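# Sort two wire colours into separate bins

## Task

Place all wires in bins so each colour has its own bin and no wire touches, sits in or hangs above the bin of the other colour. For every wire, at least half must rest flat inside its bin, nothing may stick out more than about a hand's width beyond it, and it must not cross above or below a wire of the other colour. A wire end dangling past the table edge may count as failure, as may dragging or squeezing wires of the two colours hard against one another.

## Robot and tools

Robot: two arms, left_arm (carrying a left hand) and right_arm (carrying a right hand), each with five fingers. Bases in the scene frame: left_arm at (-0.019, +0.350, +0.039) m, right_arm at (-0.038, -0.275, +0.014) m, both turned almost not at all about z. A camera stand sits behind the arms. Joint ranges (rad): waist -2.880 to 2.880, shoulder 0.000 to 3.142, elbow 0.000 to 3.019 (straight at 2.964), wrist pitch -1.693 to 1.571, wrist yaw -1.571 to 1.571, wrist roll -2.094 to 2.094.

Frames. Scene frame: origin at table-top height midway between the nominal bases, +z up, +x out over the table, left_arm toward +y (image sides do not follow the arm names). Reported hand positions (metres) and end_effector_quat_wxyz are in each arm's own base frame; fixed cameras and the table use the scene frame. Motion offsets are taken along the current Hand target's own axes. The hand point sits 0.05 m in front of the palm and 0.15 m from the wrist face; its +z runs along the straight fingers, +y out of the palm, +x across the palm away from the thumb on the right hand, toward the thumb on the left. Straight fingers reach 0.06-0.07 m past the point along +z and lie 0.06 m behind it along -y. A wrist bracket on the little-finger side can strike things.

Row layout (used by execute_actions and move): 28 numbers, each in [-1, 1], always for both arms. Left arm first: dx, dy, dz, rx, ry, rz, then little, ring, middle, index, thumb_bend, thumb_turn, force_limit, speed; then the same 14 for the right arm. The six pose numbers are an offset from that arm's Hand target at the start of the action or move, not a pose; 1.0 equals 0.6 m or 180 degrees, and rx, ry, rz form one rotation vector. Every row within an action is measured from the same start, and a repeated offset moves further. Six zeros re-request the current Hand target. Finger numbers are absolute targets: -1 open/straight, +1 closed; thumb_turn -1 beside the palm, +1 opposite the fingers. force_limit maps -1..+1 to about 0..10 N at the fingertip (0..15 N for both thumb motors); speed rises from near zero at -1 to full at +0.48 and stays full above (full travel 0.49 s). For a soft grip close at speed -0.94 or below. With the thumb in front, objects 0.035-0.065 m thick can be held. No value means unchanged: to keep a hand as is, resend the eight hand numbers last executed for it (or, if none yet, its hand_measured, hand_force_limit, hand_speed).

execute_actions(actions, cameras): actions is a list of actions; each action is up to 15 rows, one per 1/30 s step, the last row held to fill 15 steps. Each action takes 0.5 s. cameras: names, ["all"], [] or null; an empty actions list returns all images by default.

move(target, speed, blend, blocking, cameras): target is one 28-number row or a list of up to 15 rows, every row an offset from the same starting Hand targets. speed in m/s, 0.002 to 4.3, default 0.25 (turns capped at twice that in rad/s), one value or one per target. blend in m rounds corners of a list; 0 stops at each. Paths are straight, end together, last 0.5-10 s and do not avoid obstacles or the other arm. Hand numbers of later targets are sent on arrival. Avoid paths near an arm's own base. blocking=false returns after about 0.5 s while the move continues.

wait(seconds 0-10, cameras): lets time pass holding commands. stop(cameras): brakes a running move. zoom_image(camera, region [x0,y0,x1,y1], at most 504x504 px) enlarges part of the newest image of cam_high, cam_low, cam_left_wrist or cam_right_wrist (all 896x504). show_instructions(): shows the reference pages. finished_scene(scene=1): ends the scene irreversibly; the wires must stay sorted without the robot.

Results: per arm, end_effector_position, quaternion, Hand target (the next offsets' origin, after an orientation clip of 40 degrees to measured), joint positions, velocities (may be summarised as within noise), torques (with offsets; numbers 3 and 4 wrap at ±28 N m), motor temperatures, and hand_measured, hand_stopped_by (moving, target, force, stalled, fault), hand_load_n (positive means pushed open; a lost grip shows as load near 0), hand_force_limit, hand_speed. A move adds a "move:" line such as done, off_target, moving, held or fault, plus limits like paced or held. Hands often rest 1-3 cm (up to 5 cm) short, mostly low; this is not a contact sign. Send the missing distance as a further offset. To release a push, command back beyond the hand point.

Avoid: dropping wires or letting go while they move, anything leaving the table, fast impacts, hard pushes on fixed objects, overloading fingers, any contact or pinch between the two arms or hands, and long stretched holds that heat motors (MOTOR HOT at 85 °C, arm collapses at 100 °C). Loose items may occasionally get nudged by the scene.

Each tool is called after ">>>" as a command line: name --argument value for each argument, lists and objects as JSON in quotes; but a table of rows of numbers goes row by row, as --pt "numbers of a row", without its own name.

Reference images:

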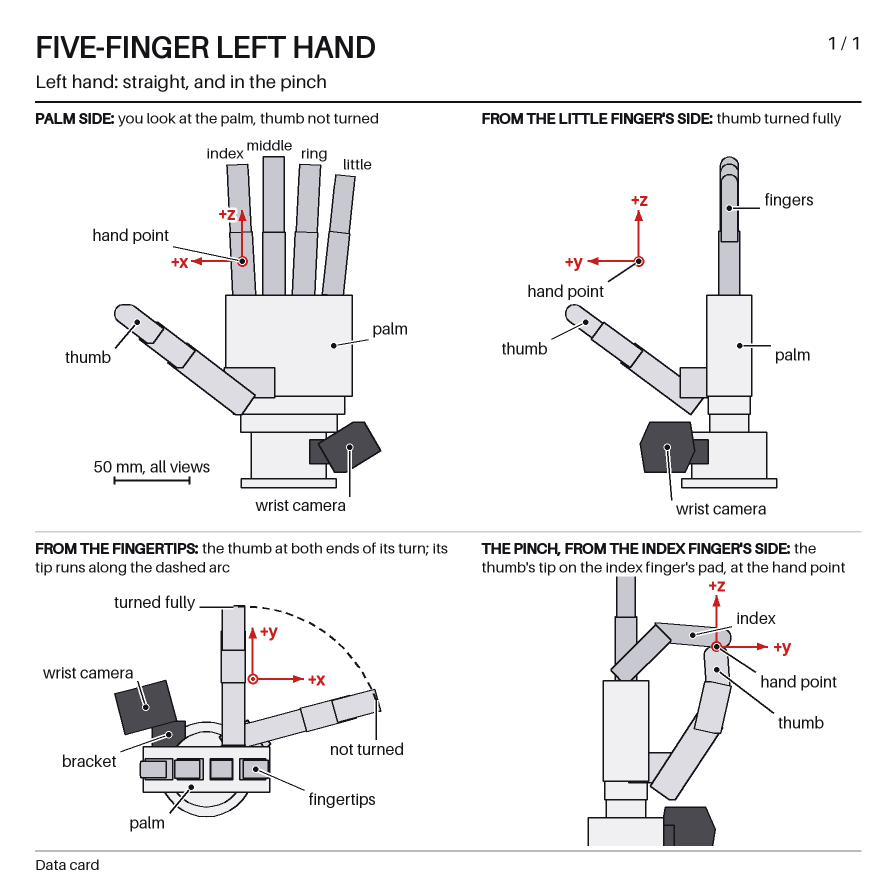

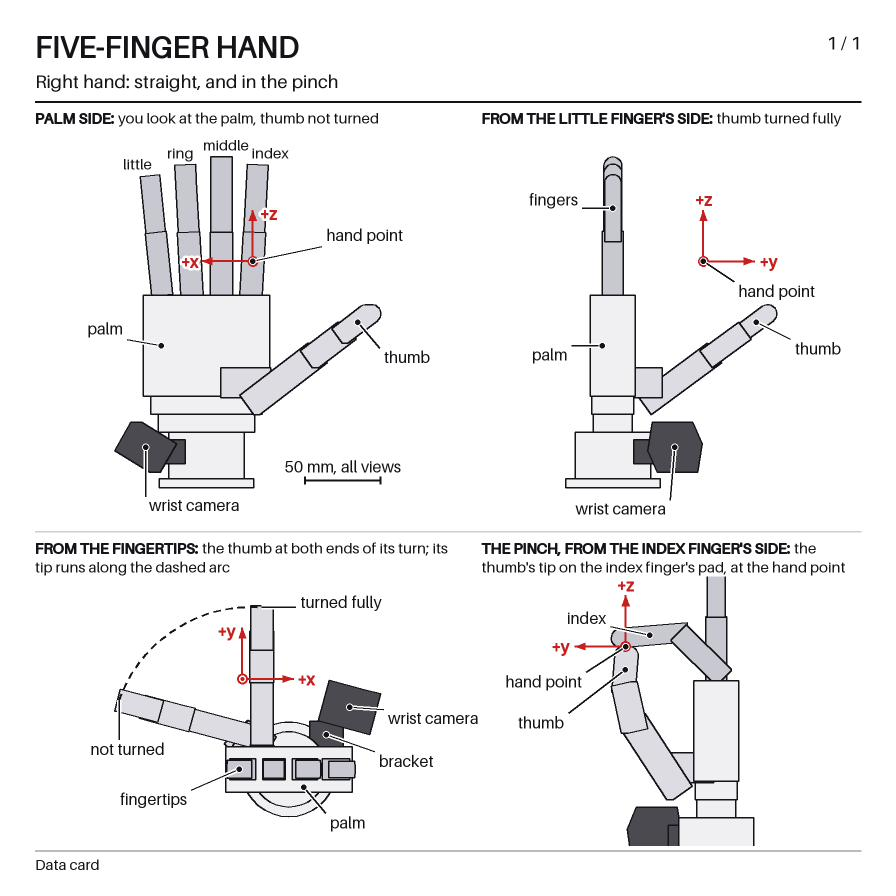

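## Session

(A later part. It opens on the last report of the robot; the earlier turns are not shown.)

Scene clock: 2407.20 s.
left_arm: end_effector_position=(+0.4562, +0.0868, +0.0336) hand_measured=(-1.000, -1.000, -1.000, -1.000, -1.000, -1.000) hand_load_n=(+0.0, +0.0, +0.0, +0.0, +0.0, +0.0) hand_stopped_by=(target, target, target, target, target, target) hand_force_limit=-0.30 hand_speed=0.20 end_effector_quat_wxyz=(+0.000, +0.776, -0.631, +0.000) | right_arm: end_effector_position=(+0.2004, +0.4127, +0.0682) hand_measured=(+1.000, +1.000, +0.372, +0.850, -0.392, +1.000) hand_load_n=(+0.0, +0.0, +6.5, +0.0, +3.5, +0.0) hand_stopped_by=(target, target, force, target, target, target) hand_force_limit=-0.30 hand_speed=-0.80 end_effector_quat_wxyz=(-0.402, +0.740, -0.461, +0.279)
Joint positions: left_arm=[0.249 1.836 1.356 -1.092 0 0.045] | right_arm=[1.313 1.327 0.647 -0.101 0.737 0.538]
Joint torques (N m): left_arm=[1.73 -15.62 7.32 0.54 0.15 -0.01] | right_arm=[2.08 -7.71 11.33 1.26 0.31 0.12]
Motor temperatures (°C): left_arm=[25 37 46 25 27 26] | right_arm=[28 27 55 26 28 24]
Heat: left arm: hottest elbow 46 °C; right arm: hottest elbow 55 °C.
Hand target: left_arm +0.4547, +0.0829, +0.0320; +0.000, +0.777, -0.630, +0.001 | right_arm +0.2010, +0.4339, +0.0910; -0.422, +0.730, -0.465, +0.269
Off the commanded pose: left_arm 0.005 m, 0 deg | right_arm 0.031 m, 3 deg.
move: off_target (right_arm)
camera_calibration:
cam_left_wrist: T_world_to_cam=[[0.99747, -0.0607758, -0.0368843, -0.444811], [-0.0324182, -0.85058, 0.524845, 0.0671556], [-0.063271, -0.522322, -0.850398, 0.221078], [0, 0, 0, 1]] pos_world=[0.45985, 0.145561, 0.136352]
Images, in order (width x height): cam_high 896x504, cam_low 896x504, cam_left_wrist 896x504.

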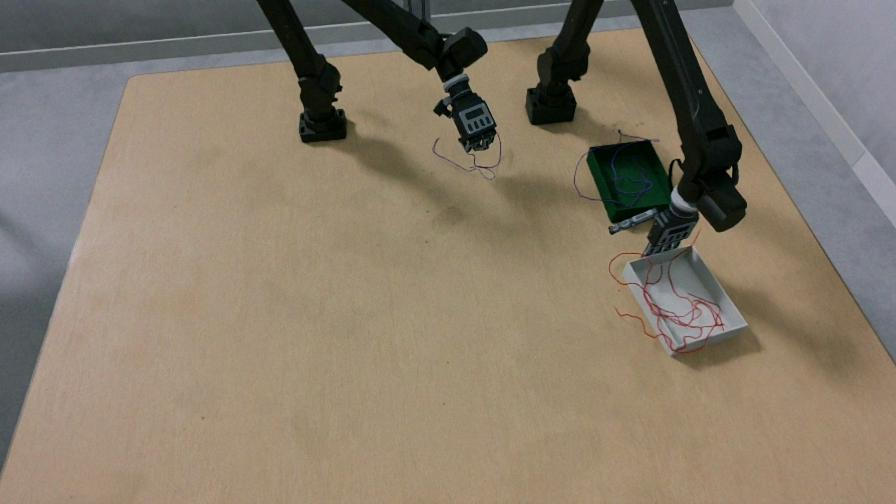

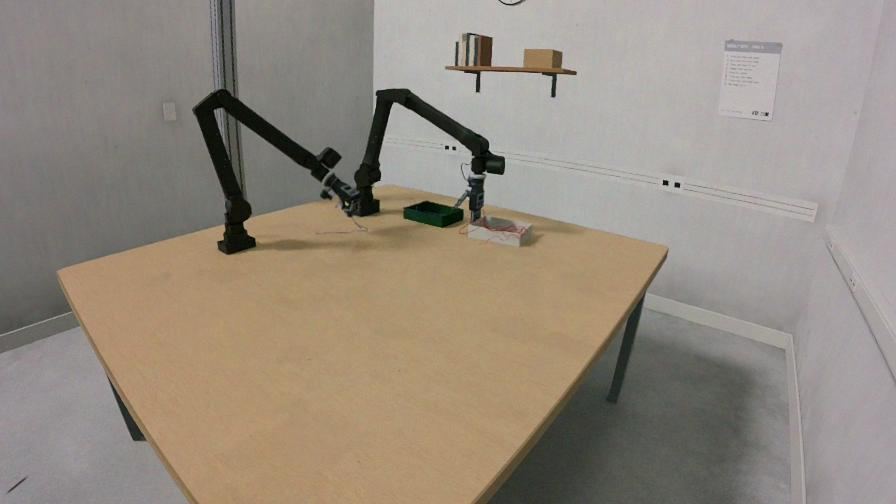

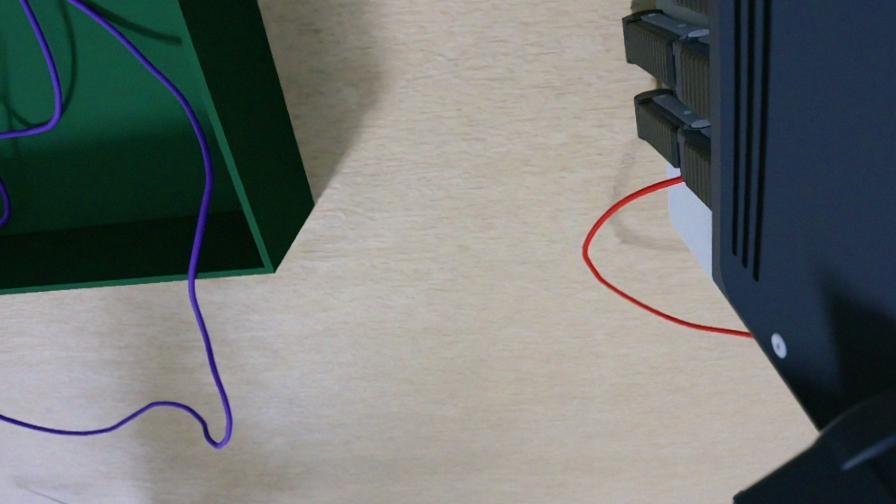

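>>> move --pt "0 0 -0.28 0 0 0 -1 -1 -1 -1 -1 -1 -0.3 0.2 0 -0.1443 -0.0833 0 0 0 1 1 0.84 0.85 -0.39 1 -0.3 -0.8" --pt "-0.668 0.36 -0.38 0 0 -0.3056 -1 -1 -1 -1 -1 -1 -0.3 0.2 0 -0.3305 -0.1908 0 0 0 1 1 0.84 0.85 -0.39 1 -0.3 -0.8" --speed '[0.1, 0.25]' --blend '[0.03, 0]' --cameras '["all"]'

>>> zoom_image --camera "cam_high" --region '[400, 80, 600, 250]'

>>> zoom_image --camera "cam_high" --region '[570, 110, 770, 370]'

Scene clock: 2437.00 s.
left_arm: end_effector_position=(+0.1540, +0.4188, +0.2524) hand_measured=(-1.000, -1.000, -1.000, -1.000, -1.000, -1.000) hand_load_n=(+0.0, +0.0, +0.0, +0.0, +0.0, +0.0) hand_stopped_by=(target, target, target, target, target, target) hand_force_limit=-0.30 hand_speed=0.20 end_effector_quat_wxyz=(+0.009, +0.981, -0.195, -0.001) | right_arm: end_effector_position=(+0.2029, +0.4222, +0.2878) hand_measured=(+1.000, +1.000, +0.372, +0.850, -0.392, +1.000) hand_load_n=(+0.0, +0.0, +6.5, +0.0, +3.5, +0.5) hand_stopped_by=(target, target, force, target, target, target) hand_force_limit=-0.30 hand_speed=-0.80 end_effector_quat_wxyz=(-0.398, +0.742, -0.461, +0.280)
Joint positions: left_arm=[1.275 1.684 1.737 -1.642 0 0.096] | right_arm=[1.313 1.134 1.115 -0.77 0.736 0.538]
Joint torques (N m): left_arm=[1.08 -12.45 13.57 -0.14 0.14 0.15] | right_arm=[2.02 -7 14.02 1.24 0.3 0.11]
Motor temperatures (°C): left_arm=[25 36 43 25 27 26] | right_arm=[28 27 56 26 28 24]
Heat: left arm: hottest elbow 43 °C; right arm: hottest elbow 56 °C.
Hand target: left_arm +0.1604, +0.4304, +0.2596; +0.000, +0.980, -0.200, +0.001 | right_arm +0.2010, +0.4339, +0.3199; -0.422, +0.730, -0.465, +0.268
Off the commanded pose: left_arm 0.015 m, 1 deg | right_arm 0.034 m, 3 deg.
move: off_target (left_arm, right_arm)
camera_calibration:
cam_left_wrist: T_world_to_cam=[[0.61041, 0.790289, -0.0533229, -0.407846], [0.688151, -0.495774, 0.52977, -0.0358789], [0.392235, -0.360071, -0.846463, 0.422421], [0, 0, 0, 1]] pos_world=[0.107955, 0.45663, 0.354824]
cam_right_wrist: T_world_to_cam=[[-0.312574, -0.450958, -0.836023, 0.501502], [-0.854416, 0.518047, 0.0400114, -0.0551999], [0.415056, 0.726818, -0.547234, -0.116354], [0, 0, 0, 1]] pos_world=[0.157886, 0.339321, 0.357803]

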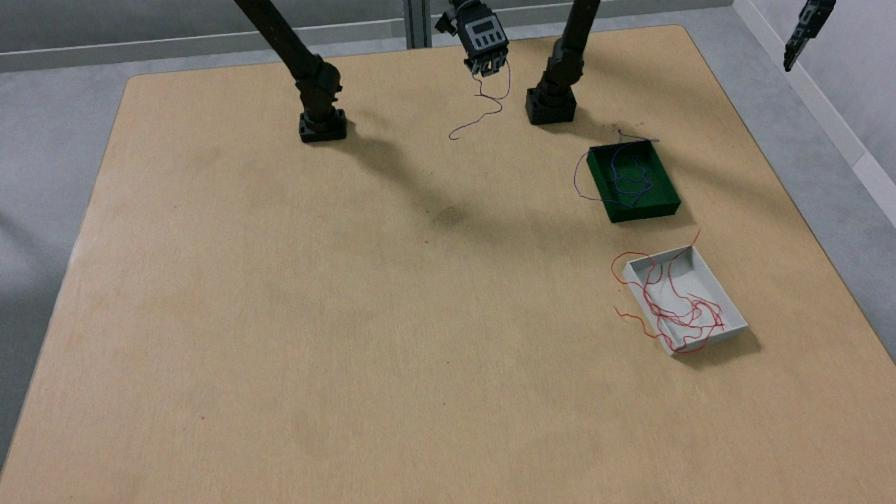

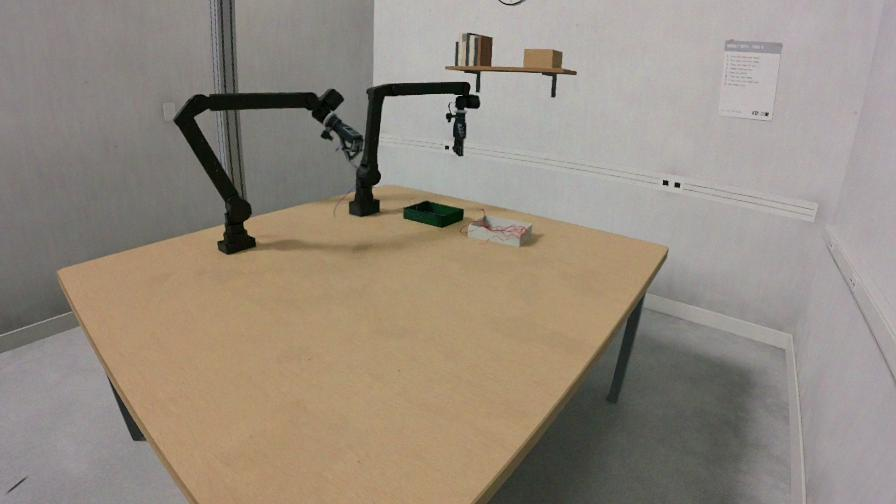

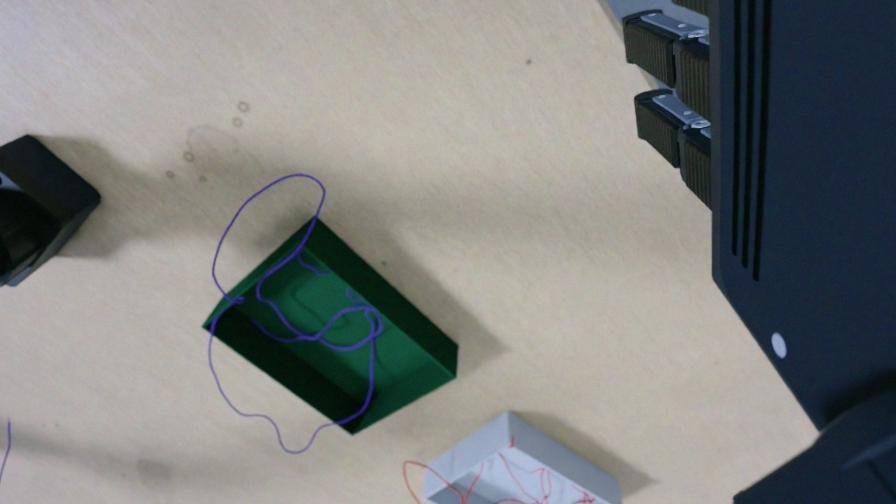

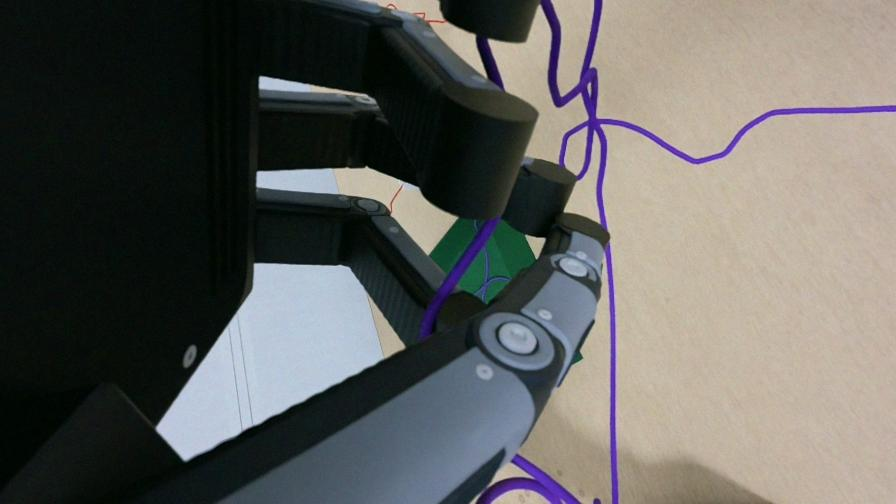

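Scaled by 2.520 from the camera's 896x504 image, which has a finer 1280x720 frame.

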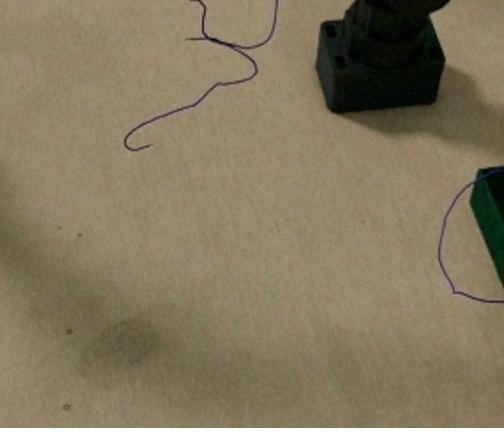

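Scaled by 1.938 from the camera's 896x504 image, which has a finer 1280x720 frame.

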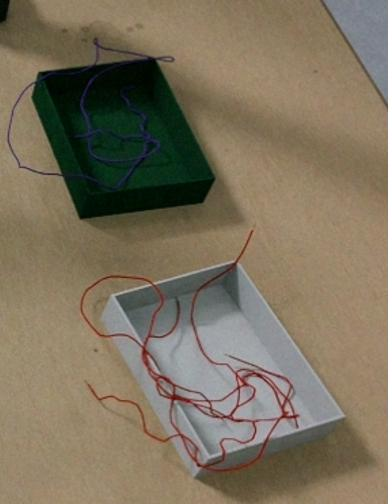

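>>> move --pt "0 0 0 0 0 0 -1 -1 -1 -1 -1 -1 -0.3 0.2 -0.2092 -0.1607 0.1452 0 -0.2165 -0.125 1 1 0.84 0.85 -0.39 1 -0.3 -0.8" --pt "0 0 0 0 0 0 -1 -1 -1 -1 -1 -1 -0.3 0.2 -0.3782 -0.2258 0.258 0 -0.433 -0.25 1 1 0.84 0.85 -0.39 1 -0.3 -0.8" --speed 0.12 --blend '[0.04, 0]' --cameras '["all"]'

>>> zoom_image --camera "cam_high" --region '[520, 40, 720, 260]'

>>> zoom_image --camera "cam_low" --region '[360, 100, 500, 250]'

Scene clock: 2454.97 s.
left_arm: end_effector_position=(+0.1540, +0.4187, +0.2524) hand_measured=(-1.000, -1.000, -1.000, -1.000, -1.000, -1.000) hand_load_n=(+0.0, +0.0, +0.0, +0.0, +0.0, +0.0) hand_stopped_by=(target, target, target, target, target, target) hand_force_limit=-0.30 hand_speed=0.20 end_effector_quat_wxyz=(+0.009, +0.981, -0.195, -0.001) | right_arm: end_effector_position=(+0.2808, +0.7257, +0.3477) hand_measured=(+1.000, +1.000, +0.372, +0.850, -0.392, +1.000) hand_load_n=(+0.0, +0.0, +7.0, +0.0, +3.5, +0.0) hand_stopped_by=(target, target, force, target, target, target) hand_force_limit=-0.30 hand_speed=-0.80 end_effector_quat_wxyz=(-0.488, +0.847, +0.176, -0.113)
Joint positions: left_arm=[1.275 1.684 1.737 -1.643 0 0.096] | right_arm=[1.03 2.343 2.877 -1.329 -0.8 -0.608]
Joint torques (N m): left_arm=[1.44 -12.63 13.78 -0.1 0.19 0.15] | right_arm=[0.56 -17.49 12.52 1.25 -0.55 -0.07]
Motor temperatures (°C): left_arm=[25 37 44 25 27 26] | right_arm=[28 27 55 26 28 24]
Heat: left arm: hottest elbow 44 °C; right arm: hottest elbow 55 °C.
Hand target: left_arm +0.1604, +0.4304, +0.2596; +0.000, +0.980, -0.200, +0.001 | right_arm +0.2879, +0.7249, +0.3600; -0.488, +0.845, +0.188, -0.108
Off the commanded pose: left_arm 0.015 m, 1 deg | right_arm 0.014 m, 1 deg.
elbow stopped short (right arm): the move would have taken joint 3 (elbow) straighter than the controller allows.
move: off_target (left_arm, right_arm)
camera_calibration:
cam_left_wrist: T_world_to_cam=[[0.610425, 0.790255, -0.0536605, -0.407634], [0.688192, -0.495607, 0.529873, -0.0360454], [0.39214, -0.360376, -0.846377, 0.422504], [0, 0, 0, 1]] pos_world=[0.107955, 0.456531, 0.354823]
cam_right_wrist: T_world_to_cam=[[0.381917, -0.315353, -0.86873, 0.430791], [-0.522981, -0.848751, 0.0781844, 0.737355], [-0.761991, 0.424469, -0.489076, 0.193221], [0, 0, 0, 1]] pos_world=[0.368329, 0.679666, 0.411091]

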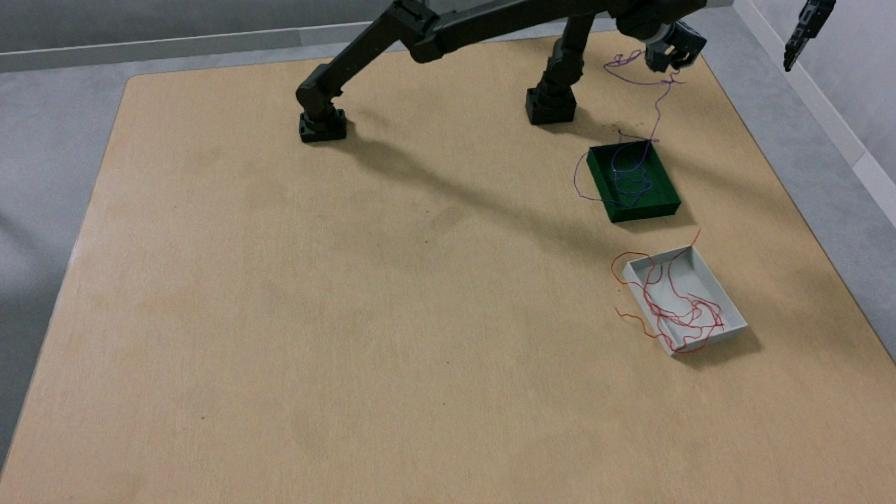

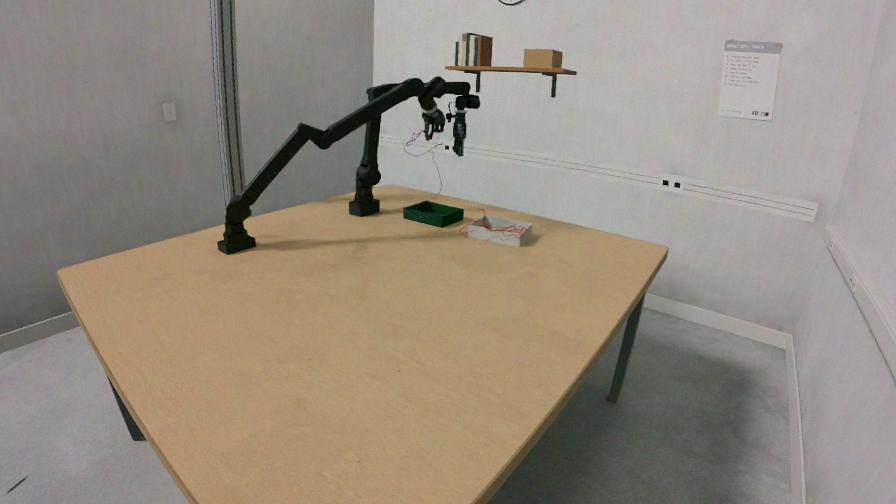

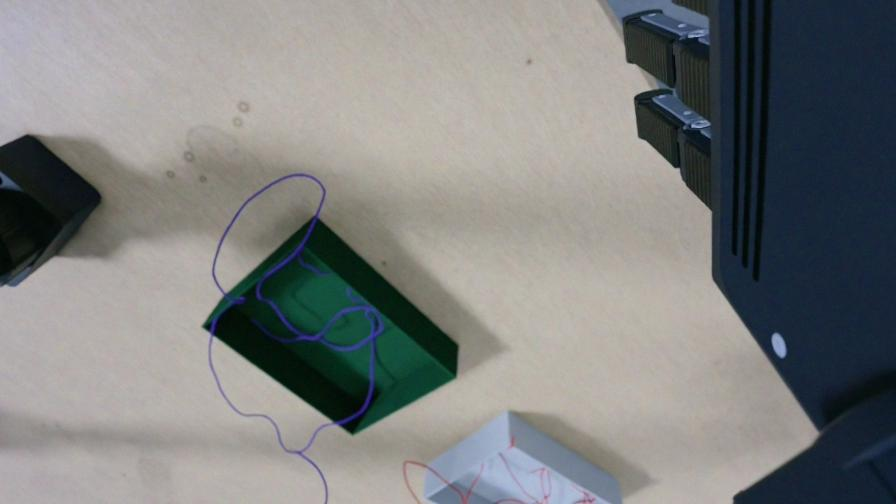

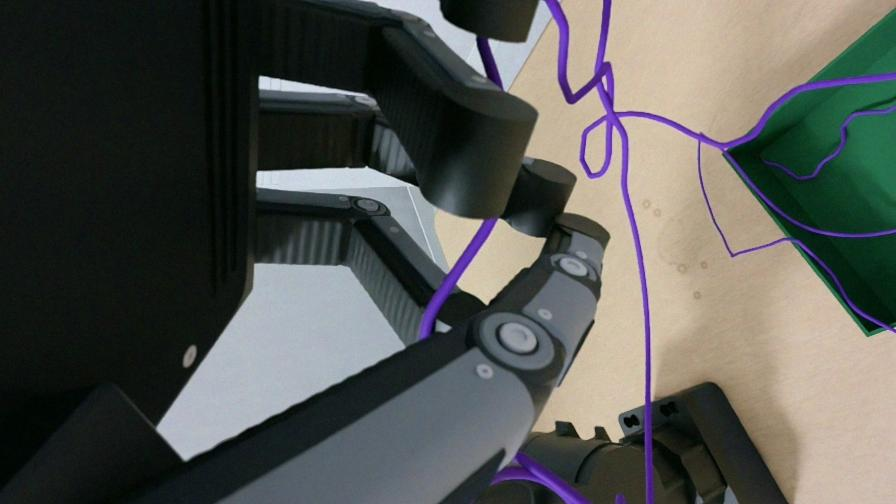

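Scaled by 2.291 from the camera's 896x504 image, which has a finer 1280x720 frame.

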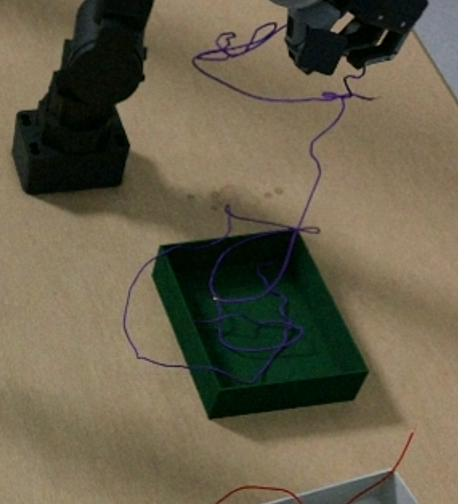

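Scaled by 3.360 from the camera's 896x504 image, which has a finer 1280x720 frame.

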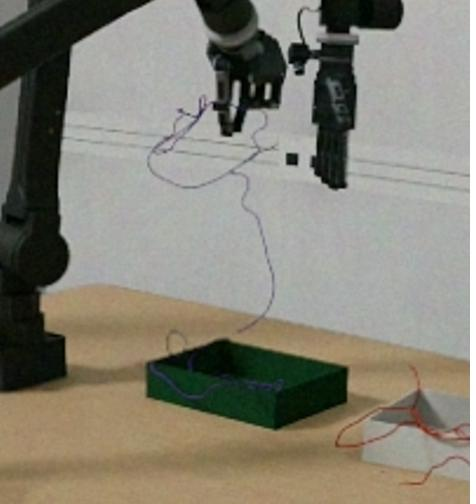

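>>> move --target '[0, 0, 0, 0, 0, 0, -1, -1, -1, -1, -1, -1, -0.3, 0.2, 0.0257, 0.1653, 0.1135, 0, 0, 0, 1, 1, 0.84, 0.85, -0.39, 1, -0.3, -0.8]' --speed 0.1 --cameras '["all"]'

>>> zoom_image --camera "cam_high" --region '[540, 60, 720, 240]'

>>> zoom_image --camera "cam_low" --region '[380, 110, 500, 250]'

Scene clock: 2467.50 s.
left_arm: end_effector_position=(+0.1540, +0.4187, +0.2524) hand_measured=(-1.000, -1.000, -1.000, -1.000, -1.000, -1.000) hand_load_n=(+0.0, +0.0, +0.0, +0.0, +0.0, +0.0) hand_stopped_by=(target, target, target, target, target, target) hand_force_limit=-0.30 hand_speed=0.20 end_effector_quat_wxyz=(+0.009, +0.981, -0.195, -0.001) | right_arm: end_effector_position=(+0.2908, +0.7401, +0.2218) hand_measured=(+1.000, +1.000, +0.372, +0.850, -0.392, +1.000) hand_load_n=(+0.0, +0.0, +6.5, +0.0, +3.5, +0.0) hand_stopped_by=(target, target, force, target, target, target) hand_force_limit=-0.30 hand_speed=-0.80 end_effector_quat_wxyz=(-0.474, +0.853, +0.183, -0.122)
Joint positions: left_arm=[1.275 1.684 1.737 -1.643 0 0.096] | right_arm=[1.03 2.246 2.365 -0.968 -0.803 -0.645]
Joint torques (N m): left_arm=[1.32 -12.34 13.61 -0.17 0.17 0.16] | right_arm=[0.5 -20.07 9.57 2.58 -0.55 0.02]
Motor temperatures (°C): left_arm=[25 37 44 25 27 26] | right_arm=[28 28 55 26 28 24]
Heat: left arm: hottest elbow 44 °C; right arm: hottest elbow 55 °C.
Hand target: left_arm +0.1604, +0.4304, +0.2596; +0.000, +0.980, -0.200, +0.001 | right_arm +0.2978, +0.7399, +0.2400; -0.488, +0.845, +0.188, -0.108
Off the commanded pose: left_arm 0.015 m, 1 deg | right_arm 0.020 m, 2 deg.
move: off_target (left_arm, right_arm)
camera_calibration:
cam_left_wrist: T_world_to_cam=[[0.610425, 0.790255, -0.0536605, -0.407634], [0.688192, -0.495607, 0.529873, -0.0360454], [0.39214, -0.360376, -0.846377, 0.422504], [0, 0, 0, 1]] pos_world=[0.107955, 0.456531, 0.354823]
cam_right_wrist: T_world_to_cam=[[0.387934, -0.333885, -0.859086, 0.332001], [-0.504377, -0.857036, 0.105329, 0.759325], [-0.771435, 0.392443, -0.500877, 0.162216], [0, 0, 0, 1]] pos_world=[0.379331, 0.697958, 0.286489]

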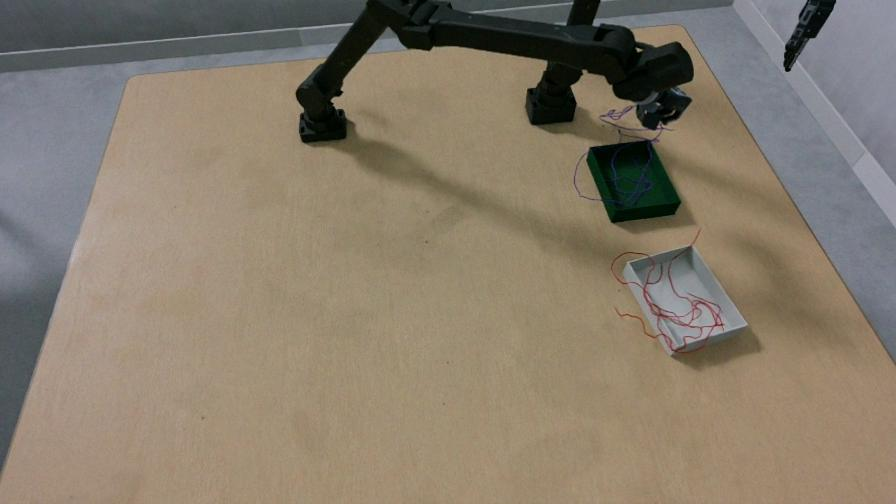

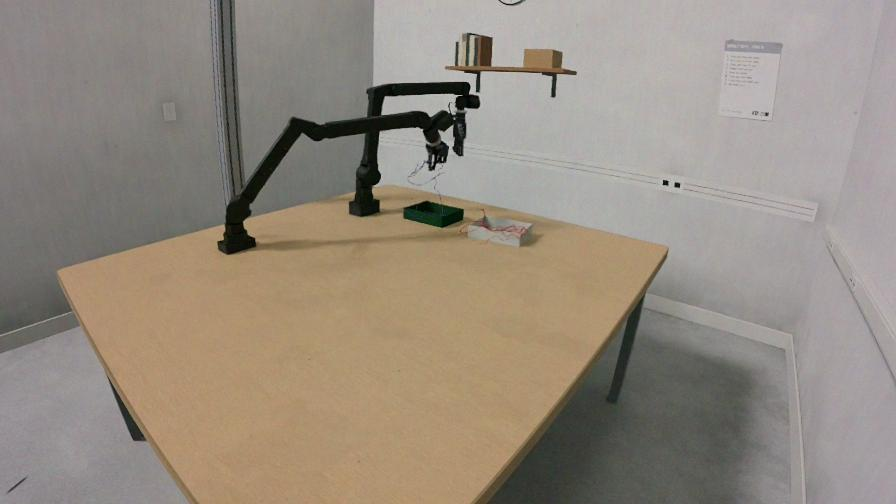

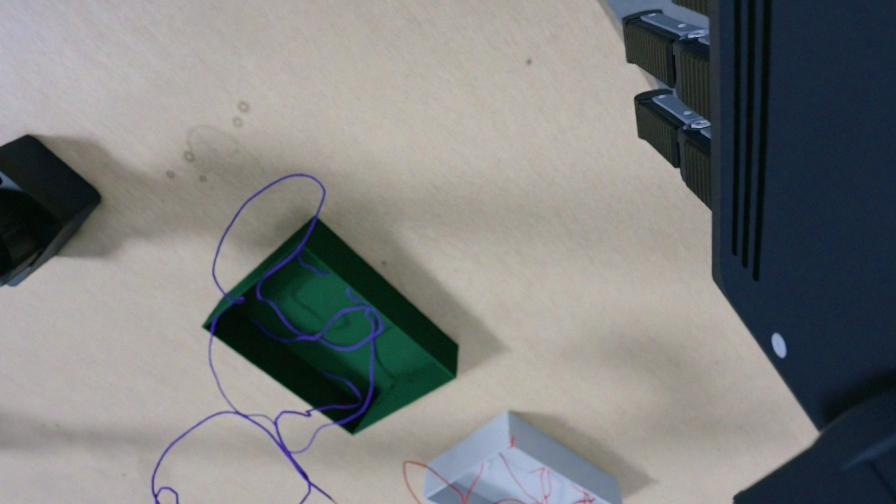

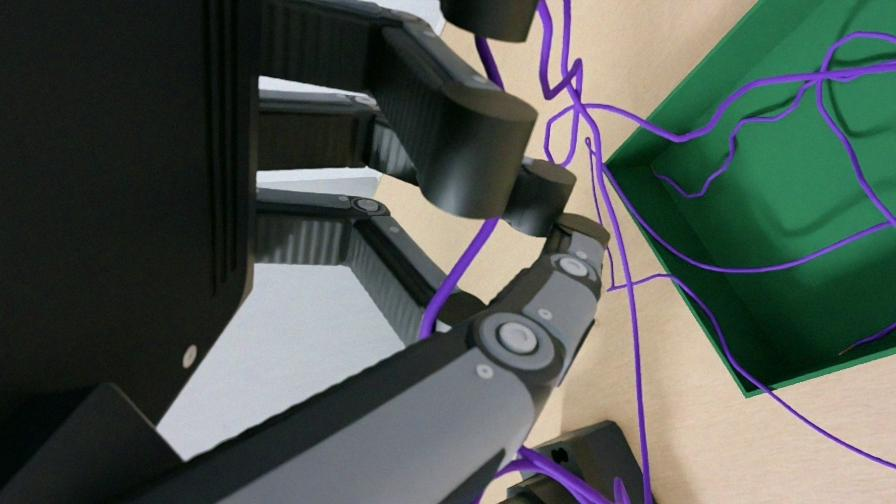

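Scaled by 2.800 from the camera's 896x504 image, which has a finer 1280x720 frame.

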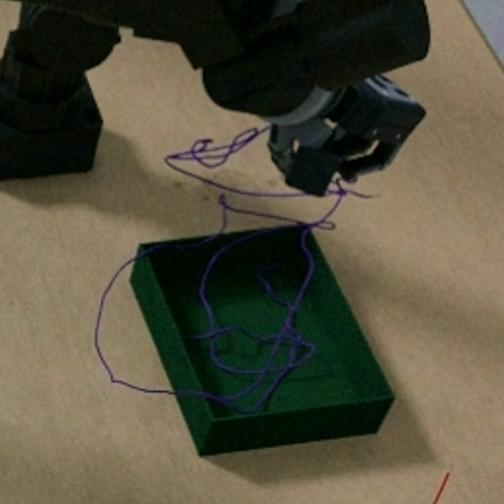

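Scaled by 3.600 from the camera's 896x504 image, which has a finer 1280x720 frame.

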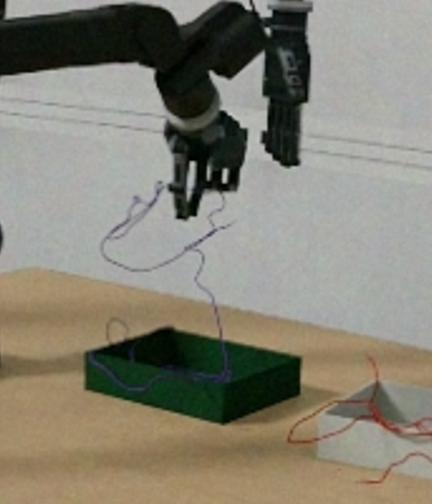

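>>> move --target '[0, 0, 0, 0, 0, 0, -1, -1, -1, -1, -1, -1, -0.3, 0.2, 0.0598, 0.223, 0.1538, 0, 0, 0, 1, 1, 0.84, 0.85, -0.39, 1, -0.3, -0.8]' --speed 0.08 --cameras '["all"]'

>>> zoom_image --camera "cam_high" --region '[540, 60, 720, 240]'

>>> zoom_image --camera "cam_low" --region '[380, 130, 500, 250]'

Scene clock: 2484.27 s.
left_arm: end_effector_position=(+0.1540, +0.4187, +0.2524) hand_measured=(-1.000, -1.000, -1.000, -1.000, -1.000, -1.000) hand_load_n=(+0.0, +0.0, +0.0, +0.0, +0.0, +0.0) hand_stopped_by=(target, target, target, target, target, target) hand_force_limit=-0.30 hand_speed=0.20 end_effector_quat_wxyz=(+0.009, +0.981, -0.195, -0.001) | right_arm: end_effector_position=(+0.3149, +0.7646, +0.0785) hand_measured=(+1.000, +1.000, +0.372, +0.850, -0.392, +1.000) hand_load_n=(+0.0, +0.0, +6.5, +0.0, +3.5, +0.0) hand_stopped_by=(target, target, force, target, target, target) hand_force_limit=-0.30 hand_speed=-0.80 end_effector_quat_wxyz=(-0.480, +0.850, +0.182, -0.118)
Joint positions: left_arm=[1.275 1.684 1.737 -1.643 0 0.096] | right_arm=[1.019 2.382 2.229 -0.683 -0.811 -0.646]
Joint torques (N m): left_arm=[1.49 -12.4 13.65 -0.21 0.2 0.13] | right_arm=[0.5 -19.19 9.99 2.62 -0.56 -0.08]
Heat: left arm: hottest elbow 45 °C; right arm: hottest elbow 54 °C.
Hand target: left_arm +0.1604, +0.4304, +0.2596; +0.000, +0.980, -0.200, +0.001 | right_arm +0.3248, +0.7670, +0.0779; -0.488, +0.845, +0.188, -0.108
Off the commanded pose: left_arm 0.015 m, 1 deg | right_arm 0.010 m, 2 deg.
move: off_target (left_arm)
camera_calibration:
cam_left_wrist: T_world_to_cam=[[0.610425, 0.790255, -0.0536605, -0.407634], [0.688192, -0.495607, 0.529873, -0.0360454], [0.39214, -0.360376, -0.846377, 0.422504], [0, 0, 0, 1]] pos_world=[0.107955, 0.456531, 0.354823]
cam_right_wrist: T_world_to_cam=[[0.388452, -0.323726, -0.862732, 0.20005], [-0.509739, -0.855452, 0.0914799, 0.809174], [-0.76764, 0.404232, -0.497317, 0.0889323], [0, 0, 0, 1]] pos_world=[0.403025, 0.721021, 0.142794]

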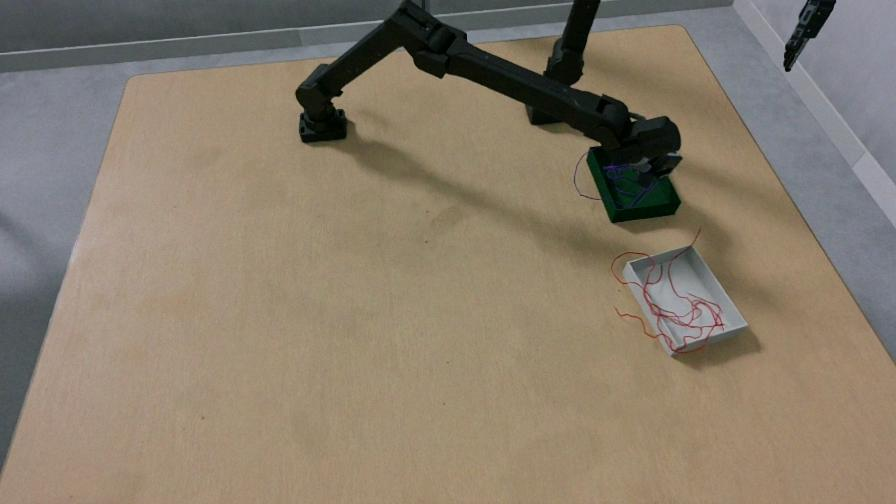

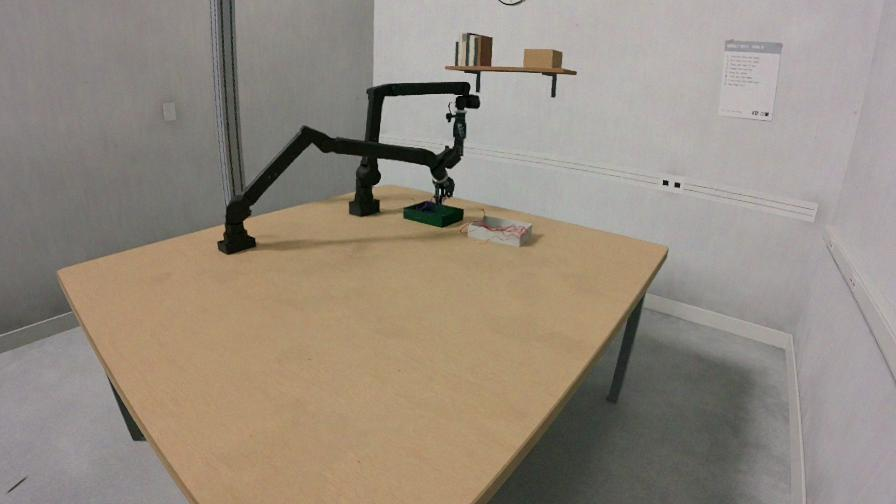

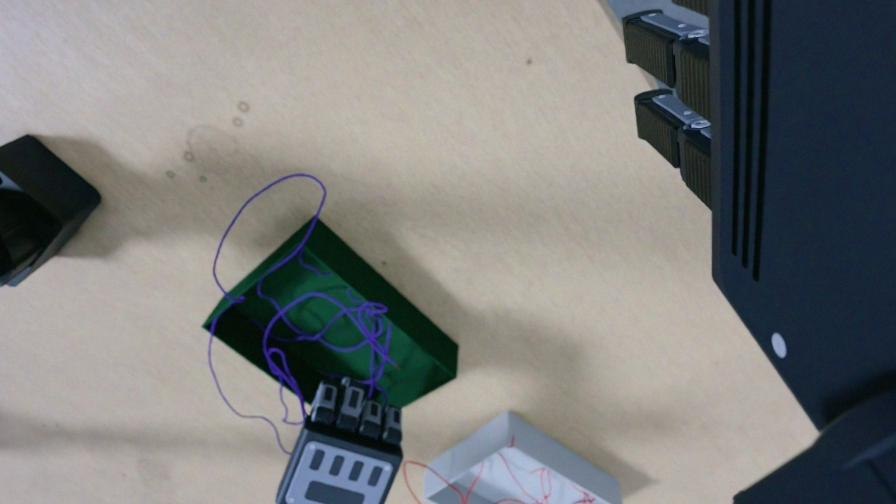

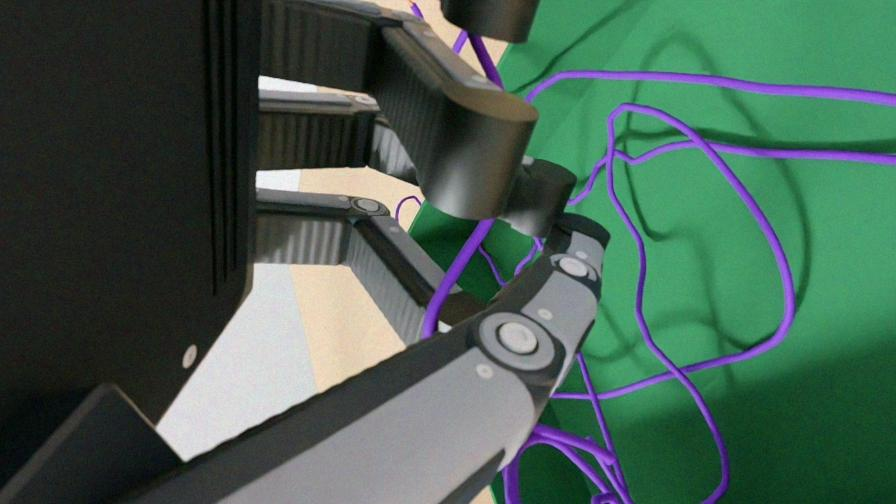

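Scaled by 2.800 from the camera's 896x504 image, which has a finer 1280x720 frame.

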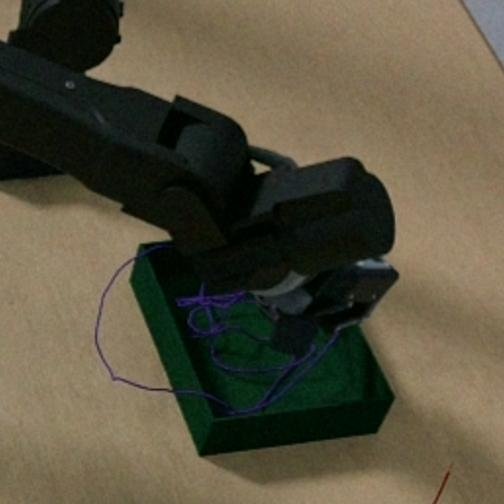

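Scaled by 4.200 from the camera's 896x504 image, which has a finer 1280x720 frame.

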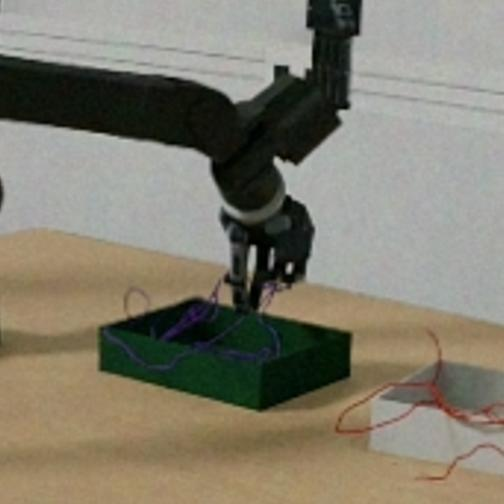

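>>> move --pt "0 0 0 0 0 0 -1 -1 -1 -1 -1 -1 -0.3 0.2 0 0 0 0 0 0 1 1 -0.7 -0.7 -0.7 1 -0.3 -0.6" --pt "0 0 0 0 0 0 -1 -1 -1 -1 -1 -1 -0.3 0.2 -0.0352 -0.1354 -0.1654 0 0 0 1 1 -0.7 -0.7 -0.7 1 -0.3 -0.6" --speed 0.06 --cameras '["all"]'

>>> zoom_image --camera "cam_left_wrist" --region '[150, 130, 500, 504]'

Scene clock: 2498.03 s.
left_arm: end_effector_position=(+0.1540, +0.4187, +0.2524) hand_measured=(-1.000, -1.000, -1.000, -1.000, -1.000, -1.000) hand_load_n=(+0.0, +0.0, +0.0, +0.0, +0.0, +0.0) hand_stopped_by=(target, target, target, target, target, target) hand_force_limit=-0.30 hand_speed=0.20 end_effector_quat_wxyz=(+0.009, +0.981, -0.195, -0.001) | right_arm: end_effector_position=(+0.3185, +0.7200, +0.1808) hand_measured=(+1.000, +1.000, -0.700, -0.700, -0.700, +1.000) hand_load_n=(+0.0, +0.0, +0.0, +0.0, +0.0, +0.0) hand_stopped_by=(target, target, target, target, target, target) hand_force_limit=-0.30 hand_speed=-0.60 end_effector_quat_wxyz=(-0.481, +0.849, +0.182, -0.118)
Joint positions: left_arm=[1.275 1.684 1.737 -1.643 0 0.096] | right_arm=[0.983 2.217 2.205 -0.849 -0.835 -0.684]
Joint torques (N m): left_arm=[1.14 -12.16 13.68 -0.2 0.21 0.19] | right_arm=[0.56 -19.72 10.54 1.11 -0.59 -0.08]
Heat: left arm: hottest elbow 46 °C; right arm: hottest elbow 54 °C.
Hand target: left_arm +0.1604, +0.4304, +0.2596; +0.000, +0.980, -0.200, +0.001 | right_arm +0.3248, +0.7169, +0.1981; -0.488, +0.845, +0.188, -0.108
Off the commanded pose: left_arm 0.015 m, 1 deg | right_arm 0.018 m, 2 deg.
move: off_target (left_arm, right_arm)
camera_calibration:
cam_left_wrist: T_world_to_cam=[[0.610425, 0.790255, -0.0536605, -0.407634], [0.688192, -0.495607, 0.529873, -0.0360454], [0.39214, -0.360376, -0.846377, 0.422504], [0, 0, 0, 1]] pos_world=[0.107955, 0.456531, 0.354823]
cam_right_wrist: T_world_to_cam=[[0.388379, -0.321407, -0.863631, 0.271], [-0.510073, -0.855514, 0.0890039, 0.764115], [-0.767455, 0.405948, -0.496205, 0.159126], [0, 0, 0, 1]] pos_world=[0.406625, 0.676215, 0.244994]

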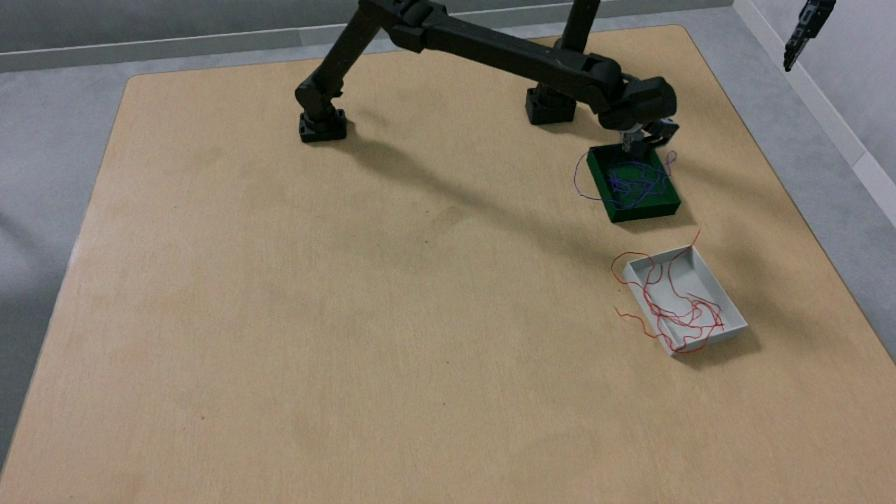

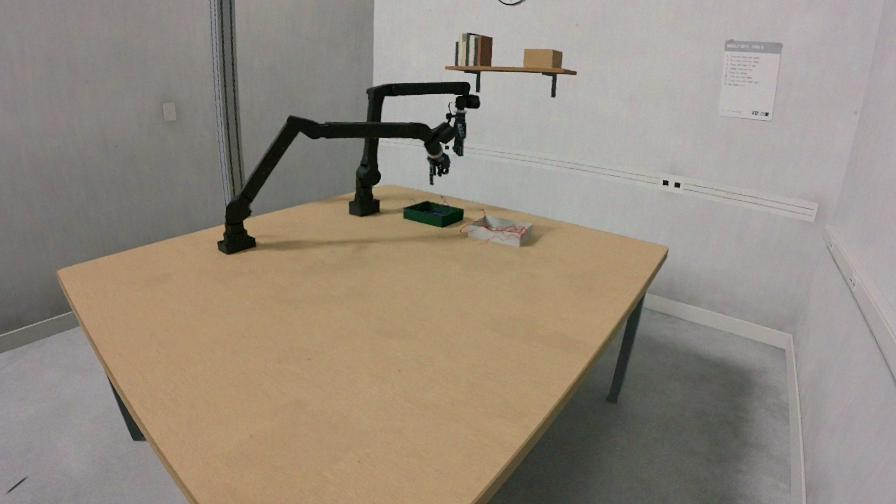

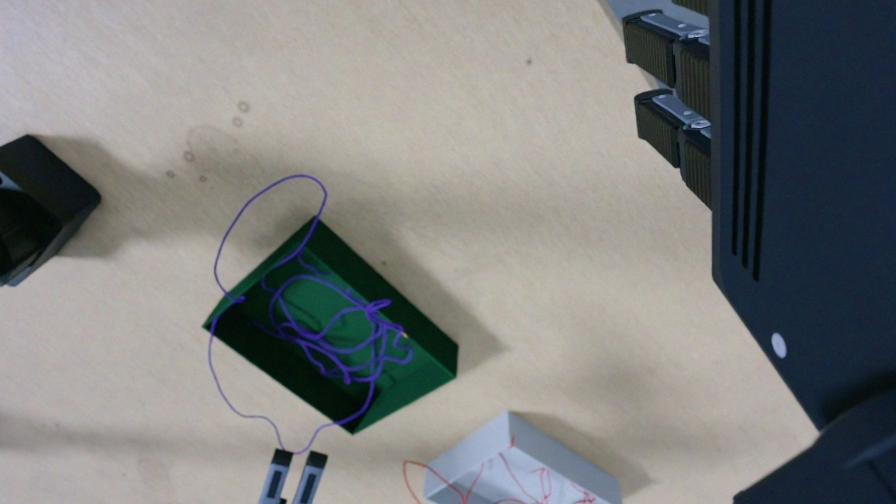

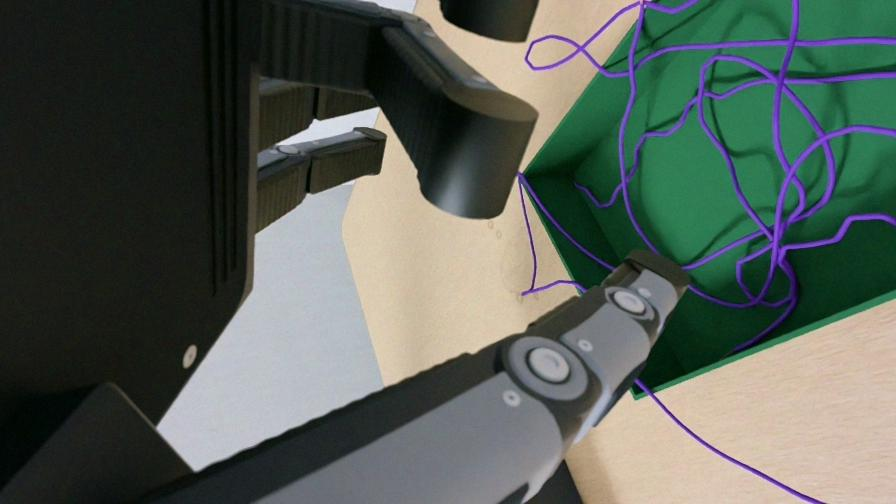

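Scaled by 1.348 from the camera's 896x504 image, which has a finer 1280x720 frame.

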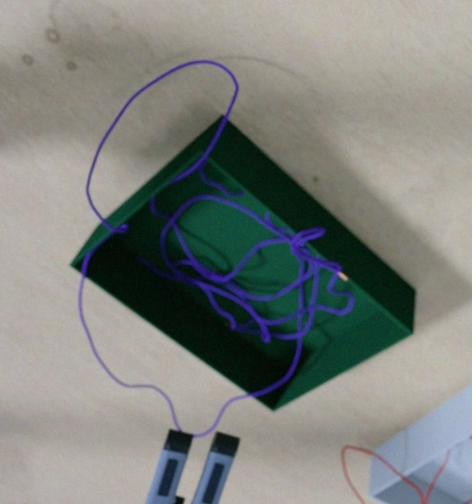

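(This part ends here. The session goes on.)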